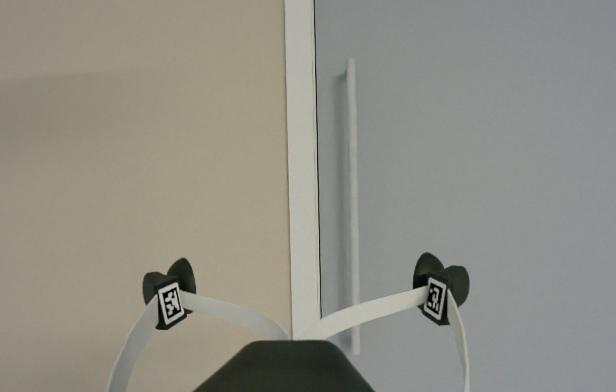

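Emit:
{"fn": "move", "kwargs": {"blocking": false, "r2": {"base":{"translate_m":0.45,"strafe_m":-0.08},"pace":"slow"}, "cameras": []}}

Emit:
{"fn": "wait", "kwargs": {"seconds": 7, "cameras": ["r2_wrist_camera"]}}

Scene clock: 279.30 s.
move: r2 moving
r1: as last shown
r1.lidar_m: 0.91 0.73 0.72 0.85 0.77 0.77 0.91 1.59 2.02 2.34 3.91 1.72
r1.motor_effort: lift_m=+24(24) arm_m=+3(4) wheel_0=-3(3) wheel_1=+0(1) wheel_2=+0(0)
r1.servo_current: wrist_yaw_rad=46(65) wrist_pitch_rad=46(46) wrist_roll_rad=52(52) gripper_m=59(65)
r1.wrist_depth_mm: - - - - - - - / - - - - - - - / - - - - - - - / - - - - - - - / - - - - - - - / - - 182 199 173 - - / - 136 153 - 157 - -
r2.base_odometry: x=-3.229 y=-1.359 heading=-2.833
r2.turned_by_wheels: +0.000
r2.turned_by_imu: +0.001
r2.base_tilt: forward=-0.7 right=+0.0
r2.lidar_m: 0.95 1.09 1.56 1.87 1.94 2.85 2.27 2.34 2.89 2.83 1.36 1.04
r2.base_status: translate_m moving; strafe_m moving
r2.joint_positions: lift_m=+0.830 arm_m=+0.000 wrist_yaw_rad=-0.003 wrist_pitch_rad=+0.000 wrist_roll_rad=+0.002 gripper_m=+0.130
r2.joint_status: not commanded
r2.measured_speeds: translate_m=+0.048 strafe_m=-0.008 rotate_rad=-0.001 lift_m=+0.000 arm_m=+0.000 wrist_yaw_rad=+0.000 wrist_pitch_rad=+0.000 wrist_roll_rad=+0.000
r2.motor_effort: lift_m=+21(21) arm_m=-4(4) wheel_0=+5(8) wheel_1=+5(6) wheel_2=-9(11)
r2.servo_current: wrist_yaw_rad=52(59) wrist_pitch_rad=39(46) wrist_roll_rad=39(52) gripper_m=52(52)
r2.hand_pose: x=+0.4591 y=-0.0882 z=+1.0081 quat_wxyz=(+1.000, +0.001, +0.000, -0.001) (m; r2's base frame)
r2.wrist_depth_mm: - - - - - - - / - - - - - - - / - - - - - - - / - - - - - - - / - - - - 750 - - / - 191 187 158 193 - - / - - - 112 - - -
pictures: none
No camera images: "cameras" was empty.

Scene clock: 284.63 s.
earlier move: r2 done
r1.base_odometry: x=+0.000 y=+0.000 heading=+3.100
r1.turned_by_wheels: +0.000
r1.turned_by_imu: +0.000
r1.base_tilt: forward=-1.6 right=+1.3
r1.lidar_m: 0.89 0.73 0.74 0.89 0.76 0.75 0.90 1.57 2.02 2.33 3.90 1.75
r1.base_status: not commanded
r1.joint_positions: lift_m=+0.830 arm_m=+0.000 wrist_yaw_rad=+0.003 wrist_pitch_rad=+0.002 wrist_roll_rad=+0.000 gripper_m=-0.029
r1.joint_status: not commanded
r1.measured_speeds: all 0
r1.motor_effort: lift_m=+24(24) arm_m=+4(4) wheel_0=-3(4) wheel_1=+0(1) wheel_2=+0(0)
r1.servo_current: wrist_yaw_rad=65(78) wrist_pitch_rad=39(52) wrist_roll_rad=59(65) gripper_m=65(65)
r1.hand_pose: x=+0.4595 y=-0.0867 z=+1.0072 quat_wxyz=(+1.000, +0.000, +0.001, +0.001) (m; r1's base frame)
r1.wrist_depth_mm: - - - - - - - / - - - - - - - / - - - - - - - / - - - - - - - / - - - - - - - / - - 182 198 173 - - / - 136 153 - 158 - -
r2.base_odometry: x=-3.669 y=-1.418 heading=-2.833
r2.turned_by_wheels: +0.000
r2.turned_by_imu: +0.001
r2.base_tilt: forward=-0.7 right=+0.1
r2.lidar_m: 0.53 0.62 0.89 1.91 2.02 2.93 2.72 3.76 2.87 1.91 0.81 0.60
r2.base_status: done
r2.joint_positions: lift_m=+0.830 arm_m=+0.000 wrist_yaw_rad=-0.003 wrist_pitch_rad=+0.000 wrist_roll_rad=+0.002 gripper_m=+0.130
r2.joint_status: not commanded
r2.measured_speeds: all 0
r2.motor_effort: lift_m=+21(21) arm_m=-4(4) wheel_0=+4(12) wheel_1=+5(7) wheel_2=-7(11)
r2.servo_current: wrist_yaw_rad=52(65) wrist_pitch_rad=46(46) wrist_roll_rad=46(59) gripper_m=52(59)
r2.hand_pose: x=+0.4591 y=-0.0882 z=+1.0081 quat_wxyz=(+1.000, +0.001, +0.000, -0.001) (m; r2's base frame)
r2.wrist_depth_mm: 394 387 375 304 - - - / 397 392 379 306 - - - / 404 392 382 307 - - - / 404 394 384 309 - - - / 410 397 - - - - - / 410 399 187 158 190 - - / 413 404 - 112 - - -
wait: 5.33 of 7 s (r2 has come to rest)
pictures: r2_wrist_camera
Images, in order (width x height): r2_wrist_camera 616x392.

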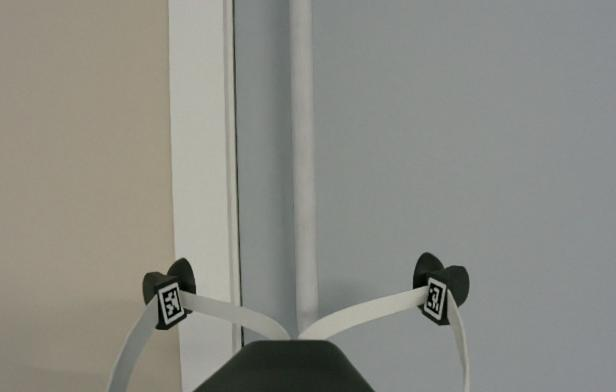

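Emit:
{"fn": "move", "kwargs": {"blocking": false, "r2": {"base":{"translate_m":0.14},"pace":"slow","contact_limits":{"translate_m":0.2}}, "cameras": []}}

Emit:
{"fn": "wait", "kwargs": {"seconds": 4, "cameras": []}}

Emit:
{"fn": "move", "kwargs": {"blocking": false, "r2": {"joints":{"gripper_m":-0.03}}, "cameras": []}}

Emit:
{"fn": "wait", "kwargs": {"seconds": 3, "cameras": ["r2_wrist_camera","r2_head_camera"]}}

Scene clock: 290.70 s.
move: r2 moving
r1: as last shown
r1.base_tilt: forward=-1.5 right=+1.3
r1.lidar_m: 0.89 0.74 0.74 0.88 0.75 0.78 0.90 1.59 2.01 2.37 3.91 1.72
r1.motor_effort: lift_m=+24(24) arm_m=+4(4) wheel_0=-2(3) wheel_1=+0(0) wheel_2=+0(0)
r1.servo_current: wrist_yaw_rad=59(59) wrist_pitch_rad=46(52) wrist_roll_rad=65(65) gripper_m=59(65)
r2.base_odometry: x=-3.681 y=-1.422 heading=-2.833
r2.turned_by_wheels: +0.000
r2.turned_by_imu: +0.001
r2.base_tilt: forward=-0.7 right=+0.1
r2.lidar_m: 0.50 0.56 0.91 1.89 2.04 2.92 2.72 3.75 2.83 1.86 0.80 0.56
r2.base_status: translate_m moving
r2.joint_positions: lift_m=+0.830 arm_m=+0.000 wrist_yaw_rad=-0.003 wrist_pitch_rad=+0.000 wrist_roll_rad=+0.002 gripper_m=+0.130
r2.joint_status: not commanded
r2.measured_speeds: translate_m=+0.048 strafe_m=+0.000 rotate_rad=-0.002 lift_m=+0.000 arm_m=+0.000 wrist_yaw_rad=+0.000 wrist_pitch_rad=+0.000 wrist_roll_rad=+0.000
r2.motor_effort: lift_m=+21(21) arm_m=-4(4) wheel_0=+7(8) wheel_1=+7(8) wheel_2=-9(11)
r2.servo_current: wrist_yaw_rad=52(52) wrist_pitch_rad=39(39) wrist_roll_rad=46(59) gripper_m=46(52)
r2.contact_limits: translate_m 0.2
r2.hand_pose: x=+0.4591 y=-0.0882 z=+1.0081 quat_wxyz=(+1.000, +0.001, +0.000, -0.001) (m; r2's base frame)
r2.wrist_depth_mm: 384 379 - 293 - - - / 392 377 368 294 - - - / 392 382 368 296 - - - / 392 384 373 298 - - - / 397 387 373 298 - - - / 399 384 195 164 191 - - / 402 389 - 112 - - -
pictures: none
No camera images: "cameras" was empty.

Scene clock: 292.87 s.
earlier move: r2 done
r1.base_odometry: x=+0.000 y=+0.000 heading=+3.100
r1.turned_by_wheels: +0.000
r1.turned_by_imu: +0.000
r1.base_tilt: forward=-1.6 right=+1.3
r1.lidar_m: 0.86 0.74 0.74 0.90 0.77 0.74 0.89 1.58 2.02 2.35 3.93 1.81
r1.base_status: not commanded
r1.joint_positions: lift_m=+0.830 arm_m=+0.000 wrist_yaw_rad=+0.003 wrist_pitch_rad=+0.002 wrist_roll_rad=+0.000 gripper_m=-0.029
r1.joint_status: not commanded
r1.measured_speeds: all 0
r1.motor_effort: lift_m=+24(24) arm_m=+3(4) wheel_0=-3(3) wheel_1=-1(1) wheel_2=+0(0)
r1.servo_current: wrist_yaw_rad=39(65) wrist_pitch_rad=39(52) wrist_roll_rad=33(78) gripper_m=59(72)
r1.hand_pose: x=+0.4595 y=-0.0867 z=+1.0072 quat_wxyz=(+1.000, +0.000, +0.001, +0.001) (m; r1's base frame)
r1.wrist_depth_mm: - - - - - - - / - - - - - - - / - - - - - - - / - - - - - - - / - - - - - - - / - - 182 198 173 - - / - 136 153 - 158 - -
r2.base_odometry: x=-3.802 y=-1.460 heading=-2.833
r2.turned_by_wheels: -0.001
r2.turned_by_imu: +0.017
r2.base_tilt: forward=-1.0 right=+0.2
r2.lidar_m: 0.38 0.46 0.73 1.90 2.05 2.97 2.87 3.71 2.86 1.37 0.61 0.46
r2.base_status: done
r2.joint_positions: lift_m=+0.830 arm_m=+0.000 wrist_yaw_rad=-0.007 wrist_pitch_rad=+0.000 wrist_roll_rad=+0.002 gripper_m=+0.130
r2.joint_status: not commanded
r2.measured_speeds: all 0
r2.motor_effort: lift_m=+21(21) arm_m=+5(5) wheel_0=+4(8) wheel_1=+7(10) wheel_2=-18(18)
r2.servo_current: wrist_yaw_rad=52(59) wrist_pitch_rad=33(46) wrist_roll_rad=46(59) gripper_m=46(59)
r2.contact_limits: translate_m 0.2
r2.hand_pose: x=+0.4586 y=-0.0893 z=+1.0081 quat_wxyz=(+1.000, +0.001, +0.000, -0.003) (m; r2's base frame)
r2.wrist_depth_mm: 257 239 247 176 - - - / 259 240 250 177 - - - / 262 241 250 178 - - - / 263 242 252 178 - - - / 265 245 254 179 - - - / 266 247 189 180 - 185 - / 267 247 255 112 - - -
wait: 2.17 of 4 s (r2 has come to rest)
pictures: none
No camera images: "cameras" was empty.

Scene clock: 293.37 s.
move: r2 moving
r1: as last shown
r1.base_tilt: forward=-1.5 right=+1.3
r1.lidar_m: 0.89 0.75 0.73 0.87 0.76 0.77 0.90 1.55 2.03 2.31 3.93 1.72
r1.motor_effort: lift_m=+24(24) arm_m=+4(4) wheel_0=-3(3) wheel_1=+0(1) wheel_2=+0(0)
r1.servo_current: wrist_yaw_rad=33(59) wrist_pitch_rad=39(46) wrist_roll_rad=39(52) gripper_m=65(65)
r1.wrist_depth_mm: - - - - - - - / - - - - - - - / - - - - - - - / - - - - - - - / - - - - - - - / - - 182 199 173 - - / - 136 153 - 158 - -
r2.base_odometry: x=-3.802 y=-1.460 heading=-2.833
r2.turned_by_wheels: +0.000
r2.turned_by_imu: +0.000
r2.base_tilt: forward=-1.0 right=+0.2
r2.lidar_m: 0.40 0.50 0.73 1.90 2.04 2.98 2.86 3.70 2.84 1.40 0.61 0.45
r2.base_status: not commanded
r2.joint_positions: lift_m=+0.830 arm_m=+0.000 wrist_yaw_rad=-0.007 wrist_pitch_rad=+0.000 wrist_roll_rad=+0.002 gripper_m=+0.117
r2.joint_status: gripper_m moving
r2.measured_speeds: translate_m=+0.000 strafe_m=+0.000 rotate_rad=+0.000 lift_m=+0.000 arm_m=+0.000 wrist_yaw_rad=+0.000 wrist_pitch_rad=+0.000 wrist_roll_rad=-0.002
r2.motor_effort: lift_m=+21(21) arm_m=+4(5) wheel_0=+4(5) wheel_1=+7(7) wheel_2=-18(18)
r2.servo_current: wrist_yaw_rad=52(65) wrist_pitch_rad=33(46) wrist_roll_rad=46(59) gripper_m=130(130)
r2.contact_limits: translate_m 0.2
r2.hand_pose: x=+0.4586 y=-0.0893 z=+1.0081 quat_wxyz=(+1.000, +0.001, +0.000, -0.003) (m; r2's base frame)
r2.wrist_depth_mm: 257 239 249 176 - - - / 262 241 250 178 - - - / 262 242 252 179 - - - / 263 243 253 179 - - - / 265 245 254 180 - - - / 267 245 187 181 178 - - / 268 247 246 112 - - -
pictures: none
No camera images: "cameras" was empty.

Scene clock: 295.20 s.
earlier move: r2 done
r1.base_odometry: x=+0.000 y=+0.000 heading=+3.100
r1.turned_by_wheels: +0.000
r1.turned_by_imu: +0.000
r1.base_tilt: forward=-1.6 right=+1.3
r1.lidar_m: 0.90 0.74 0.74 0.90 0.75 0.76 0.88 1.60 2.03 2.36 3.91 1.74
r1.base_status: not commanded
r1.joint_positions: lift_m=+0.830 arm_m=+0.000 wrist_yaw_rad=+0.003 wrist_pitch_rad=+0.002 wrist_roll_rad=+0.000 gripper_m=-0.029
r1.joint_status: not commanded
r1.measured_speeds: all 0
r1.motor_effort: lift_m=+24(24) arm_m=+4(4) wheel_0=-3(4) wheel_1=+0(1) wheel_2=+0(0)
r1.servo_current: wrist_yaw_rad=39(72) wrist_pitch_rad=39(46) wrist_roll_rad=46(72) gripper_m=59(65)
r1.hand_pose: x=+0.4595 y=-0.0867 z=+1.0072 quat_wxyz=(+1.000, +0.000, +0.001, +0.001) (m; r1's base frame)
r1.wrist_depth_mm: - - - - - - - / - - - - - - - / - - - - - - - / - - - - - - - / - - - - - - - / - - 182 199 173 - - / - 136 153 - 158 - -
r2.base_odometry: x=-3.803 y=-1.460 heading=-2.835
r2.turned_by_wheels: -0.001
r2.turned_by_imu: +0.040
r2.base_tilt: forward=-0.6 right=+0.1
r2.lidar_m: 0.40 0.48 0.76 1.88 2.07 3.11 2.89 3.61 2.84 1.29 0.60 0.38
r2.base_status: not commanded
r2.joint_positions: lift_m=+0.830 arm_m=+0.000 wrist_yaw_rad=-0.014 wrist_pitch_rad=+0.000 wrist_roll_rad=+0.001 gripper_m=-0.029
r2.joint_status: all done
r2.measured_speeds: all 0
r2.motor_effort: lift_m=+21(21) arm_m=-4(5) wheel_0=-17(17) wheel_1=-2(7) wheel_2=-5(18)
r2.servo_current: wrist_yaw_rad=78(91) wrist_pitch_rad=46(46) wrist_roll_rad=39(59) gripper_m=104(299)
r2.contact_limits: translate_m 0.2
r2.hand_pose: x=+0.4581 y=-0.0913 z=+1.0081 quat_wxyz=(+1.000, +0.001, +0.000, -0.007) (m; r2's base frame)
r2.wrist_depth_mm: 259 241 237 - - - - / 263 243 239 - - - - / 265 245 240 - - - - / 266 246 239 - - - - / 267 259 244 178 - - - / 270 262 243 183 179 - - / 272 264 245 112 - - -
wait: 1.83 of 3 s (r2 has come to rest)
pictures: r2_head_camera, r2_wrist_camera
Images, in order (width x height): r2_head_camera 420x560, r2_wrist_camera 616x392.

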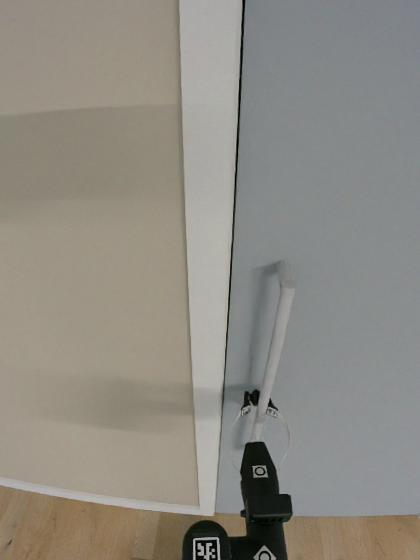

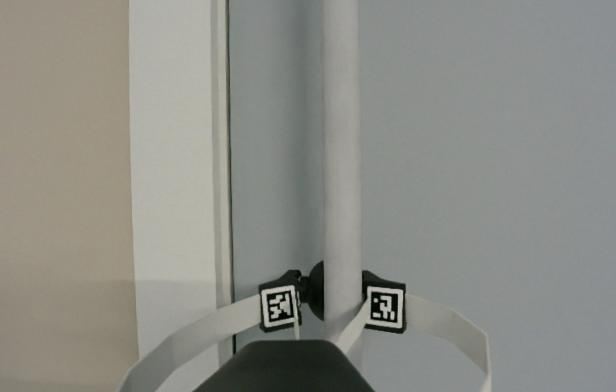

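Emit:
{"fn": "move", "kwargs": {"blocking": false, "r2": {"base":{"translate_m":-0.133,"strafe_m":0.072},"pace":"slow","contact_limits":{"translate_m":0.9}}, "cameras": []}}

Emit:
{"fn": "wait", "kwargs": {"seconds": 4, "cameras": []}}

Emit:
{"fn": "move", "kwargs": {"blocking": false, "r2": {"base":{"translate_m":-0.133,"strafe_m":0.072},"pace":"slow","contact_limits":{"translate_m":0.9}}, "cameras": []}}

Emit:
{"fn": "wait", "kwargs": {"seconds": 4, "cameras": ["r2_head_camera"]}}

Scene clock: 302.67 s.
move: r2 moving
r1: as last shown
r1.lidar_m: 0.87 0.74 0.74 0.90 0.77 0.76 0.93 1.60 2.03 2.37 3.91 1.74
r1.servo_current: wrist_yaw_rad=33(59) wrist_pitch_rad=46(46) wrist_roll_rad=46(65) gripper_m=59(65)
r1.wrist_depth_mm: - - - - - - - / - - - - - - - / - - - - - - - / - - - - - - - / - - - - - - - / - - 182 198 173 - - / - 136 153 - 158 - -
r2.base_odometry: x=-3.789 y=-1.463 heading=-2.837
r2.turned_by_wheels: -0.002
r2.turned_by_imu: -0.013
r2.base_tilt: forward=-0.5 right=+0.2
r2.lidar_m: 0.39 0.48 0.76 1.88 2.03 3.05 2.87 3.67 2.84 1.33 0.60 0.38
r2.base_status: translate_m moving; strafe_m moving
r2.joint_positions: lift_m=+0.830 arm_m=+0.000 wrist_yaw_rad=-0.014 wrist_pitch_rad=+0.000 wrist_roll_rad=+0.001 gripper_m=-0.029
r2.joint_status: not commanded
r2.measured_speeds: translate_m=-0.048 strafe_m=+0.027 rotate_rad=+0.003 lift_m=+0.000 arm_m=+0.000 wrist_yaw_rad=+0.000 wrist_pitch_rad=+0.000 wrist_roll_rad=+0.000
r2.motor_effort: lift_m=+20(21) arm_m=-4(5) wheel_0=-31(31) wheel_1=-5(5) wheel_2=+6(8)
r2.servo_current: wrist_yaw_rad=85(85) wrist_pitch_rad=39(46) wrist_roll_rad=46(52) gripper_m=117(117)
r2.contact_limits: translate_m 0.9
r2.hand_pose: x=+0.4581 y=-0.0913 z=+1.0081 quat_wxyz=(+1.000, +0.001, +0.000, -0.007) (m; r2's base frame)
r2.wrist_depth_mm: 267 263 244 - - - - / 270 260 245 - - - - / 271 265 246 - - - - / 272 267 249 183 - - - / 273 266 251 185 - - - / 276 268 250 187 179 - - / 277 271 251 112 - - -
pictures: none
No camera images: "cameras" was empty.

Scene clock: 305.73 s.
earlier move: r2 done
r1.base_odometry: x=+0.000 y=+0.000 heading=+3.100
r1.turned_by_wheels: +0.000
r1.turned_by_imu: +0.000
r1.base_tilt: forward=-1.6 right=+1.3
r1.lidar_m: 0.89 0.75 0.74 0.86 0.77 0.75 0.91 1.55 2.03 2.36 3.91 1.78
r1.base_status: not commanded
r1.joint_positions: lift_m=+0.830 arm_m=+0.000 wrist_yaw_rad=+0.003 wrist_pitch_rad=+0.002 wrist_roll_rad=+0.000 gripper_m=-0.029
r1.joint_status: not commanded
r1.measured_speeds: all 0
r1.motor_effort: lift_m=+24(24) arm_m=+3(4) wheel_0=-3(4) wheel_1=+0(1) wheel_2=+0(0)
r1.servo_current: wrist_yaw_rad=52(72) wrist_pitch_rad=46(52) wrist_roll_rad=52(78) gripper_m=65(72)
r1.hand_pose: x=+0.4595 y=-0.0867 z=+1.0072 quat_wxyz=(+1.000, +0.000, +0.001, +0.001) (m; r1's base frame)
r1.wrist_depth_mm: - - - - - - - / - - - - - - - / - - - - - - - / - - - - - - - / - - - - - - - / - - 182 199 177 - - / - 136 153 - 158 - -
r2.base_odometry: x=-3.654 y=-1.489 heading=-2.834
r2.turned_by_wheels: +0.003
r2.turned_by_imu: -0.826
r2.base_tilt: forward=-0.6 right=+0.1
r2.lidar_m: 0.36 0.30 0.33 0.43 0.79 1.63 1.93 3.61 3.00 3.47 3.07 0.59
r2.base_status: done
r2.joint_positions: lift_m=+0.830 arm_m=+0.000 wrist_yaw_rad=+0.011 wrist_pitch_rad=+0.001 wrist_roll_rad=+0.001 gripper_m=-0.029
r2.joint_status: not commanded
r2.measured_speeds: all 0
r2.motor_effort: lift_m=+18(21) arm_m=-7(7) wheel_0=-2(31) wheel_1=-2(32) wheel_2=+13(19)
r2.servo_current: wrist_yaw_rad=65(85) wrist_pitch_rad=39(46) wrist_roll_rad=46(59) gripper_m=111(124)
r2.contact_limits: translate_m 0.9
r2.hand_pose: x=+0.4604 y=-0.0844 z=+1.0078 quat_wxyz=(+1.000, +0.000, +0.001, +0.005) (m; r2's base frame)
r2.wrist_depth_mm: 193 190 - 181 - - - / 198 203 - 182 - - 798 / 198 208 - 184 - - 809 / 199 213 - - - - 798 / 200 - - - - - 798 / 200 204 181 188 178 - - / 200 207 - 112 - - -
wait: 3.07 of 4 s (r2 has come to rest)
pictures: none
No camera images: "cameras" was empty.

Scene clock: 306.23 s.
move: r2 moving
r1: as last shown
r1.lidar_m: 0.91 0.74 0.75 0.88 0.76 0.75 0.87 1.59 2.01 2.32 3.92 1.79
r1.motor_effort: lift_m=+24(24) arm_m=+4(4) wheel_0=-3(3) wheel_1=-1(1) wheel_2=+0(0)
r1.servo_current: wrist_yaw_rad=39(59) wrist_pitch_rad=39(46) wrist_roll_rad=46(52) gripper_m=65(72)
r1.wrist_depth_mm: - - - - 1863 - - / - - - - - - - / - - - - - - - / - - - - - - - / - - - - - - - / - - 182 198 177 - - / - 136 153 - 157 - -
r2.base_odometry: x=-3.641 y=-1.492 heading=-2.833
r2.turned_by_wheels: +0.001
r2.turned_by_imu: -0.029
r2.base_tilt: forward=-0.3 right=+0.2
r2.lidar_m: 0.36 0.33 0.30 0.40 0.71 1.61 1.91 3.41 3.01 3.58 3.08 0.61
r2.base_status: translate_m moving; strafe_m moving
r2.joint_positions: lift_m=+0.830 arm_m=+0.000 wrist_yaw_rad=+0.012 wrist_pitch_rad=+0.001 wrist_roll_rad=+0.001 gripper_m=-0.029
r2.joint_status: not commanded
r2.measured_speeds: translate_m=-0.049 strafe_m=+0.027 rotate_rad=+0.001 lift_m=+0.000 arm_m=+0.000 wrist_yaw_rad=+0.000 wrist_pitch_rad=+0.000 wrist_roll_rad=+0.000
r2.motor_effort: lift_m=+18(19) arm_m=-8(8) wheel_0=-10(11) wheel_1=-4(6) wheel_2=+25(26)
r2.servo_current: wrist_yaw_rad=72(78) wrist_pitch_rad=46(46) wrist_roll_rad=52(59) gripper_m=104(111)
r2.contact_limits: translate_m 0.9
r2.hand_pose: x=+0.4606 y=-0.0839 z=+1.0078 quat_wxyz=(+1.000, +0.000, +0.001, +0.006) (m; r2's base frame)
r2.wrist_depth_mm: 193 189 - 185 - - - / 198 206 - 185 - - 831 / 199 212 - 186 - - 820 / 200 - - 191 - - 820 / 200 - - 195 - - 831 / 200 207 182 189 181 - 842 / 200 211 - 112 - - -
pictures: none
No camera images: "cameras" was empty.

Scene clock: 310.23 s.
earlier move: r2 moving
r1.base_odometry: x=+0.000 y=+0.000 heading=+3.100
r1.turned_by_wheels: +0.000
r1.turned_by_imu: +0.000
r1.base_tilt: forward=-1.6 right=+1.3
r1.lidar_m: 0.90 0.73 0.75 0.89 0.74 0.76 0.89 1.58 2.01 2.32 3.89 1.82
r1.base_status: not commanded
r1.joint_positions: lift_m=+0.830 arm_m=+0.000 wrist_yaw_rad=+0.003 wrist_pitch_rad=+0.002 wrist_roll_rad=+0.000 gripper_m=-0.029
r1.joint_status: not commanded
r1.measured_speeds: all 0
r1.motor_effort: lift_m=+24(24) arm_m=+4(4) wheel_0=-3(4) wheel_1=-1(1) wheel_2=+0(0)
r1.servo_current: wrist_yaw_rad=33(72) wrist_pitch_rad=46(52) wrist_roll_rad=52(65) gripper_m=59(72)
r1.hand_pose: x=+0.4595 y=-0.0867 z=+1.0072 quat_wxyz=(+1.000, +0.000, +0.001, +0.001) (m; r1's base frame)
r1.wrist_depth_mm: - - - - 1921 - - / - - - - - - - / - - - - - - - / - - - - - - - / - - - - - - - / - - 182 198 177 - - / - 136 153 - 157 - -
r2.base_odometry: x=-3.506 y=-1.518 heading=-2.832
r2.turned_by_wheels: +0.001
r2.turned_by_imu: -0.402
r2.base_tilt: forward=+3.3 right=+2.3
r2.lidar_m: 0.31 0.25 0.27 0.25 0.26 0.60 1.49 1.89 3.96 1.75 1.21 1.12
r2.base_status: translate_m moving; strafe_m moving
r2.joint_positions: lift_m=+0.830 arm_m=+0.000 wrist_yaw_rad=+0.027 wrist_pitch_rad=-0.001 wrist_roll_rad=+0.001 gripper_m=-0.029
r2.joint_status: not commanded
r2.measured_speeds: all 0
r2.on_its_own: base_tilt is 4.5 degrees off its reading at the scene's start (forward=-0.6 right=+0.1)
r2.motor_effort: lift_m=+18(19) arm_m=-11(11) wheel_0=+2(14) wheel_1=-4(7) wheel_2=+27(35)
r2.servo_current: wrist_yaw_rad=176(182) wrist_pitch_rad=39(46) wrist_roll_rad=39(65) gripper_m=104(111)
r2.contact_limits: translate_m 0.9
r2.hand_pose: x=+0.4620 y=-0.0797 z=+1.0085 quat_wxyz=(+1.000, +0.000, -0.001, +0.013) (m; r2's base frame)
r2.wrist_depth_mm: 156 173 - 181 - - - / 154 171 - 181 - - - / 152 171 - 184 - - - / 156 171 - 186 - - - / 161 171 - - - - - / 165 158 180 190 - - - / 168 157 - 112 - - 1921
wait: 4.00 s; no rest
pictures: r2_head_camera
Images, in order (width x height): r2_head_camera 420x560.

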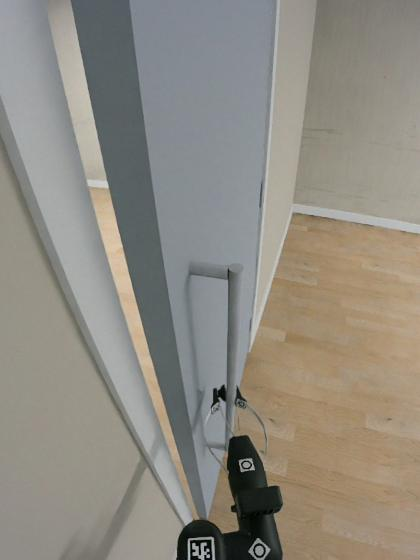

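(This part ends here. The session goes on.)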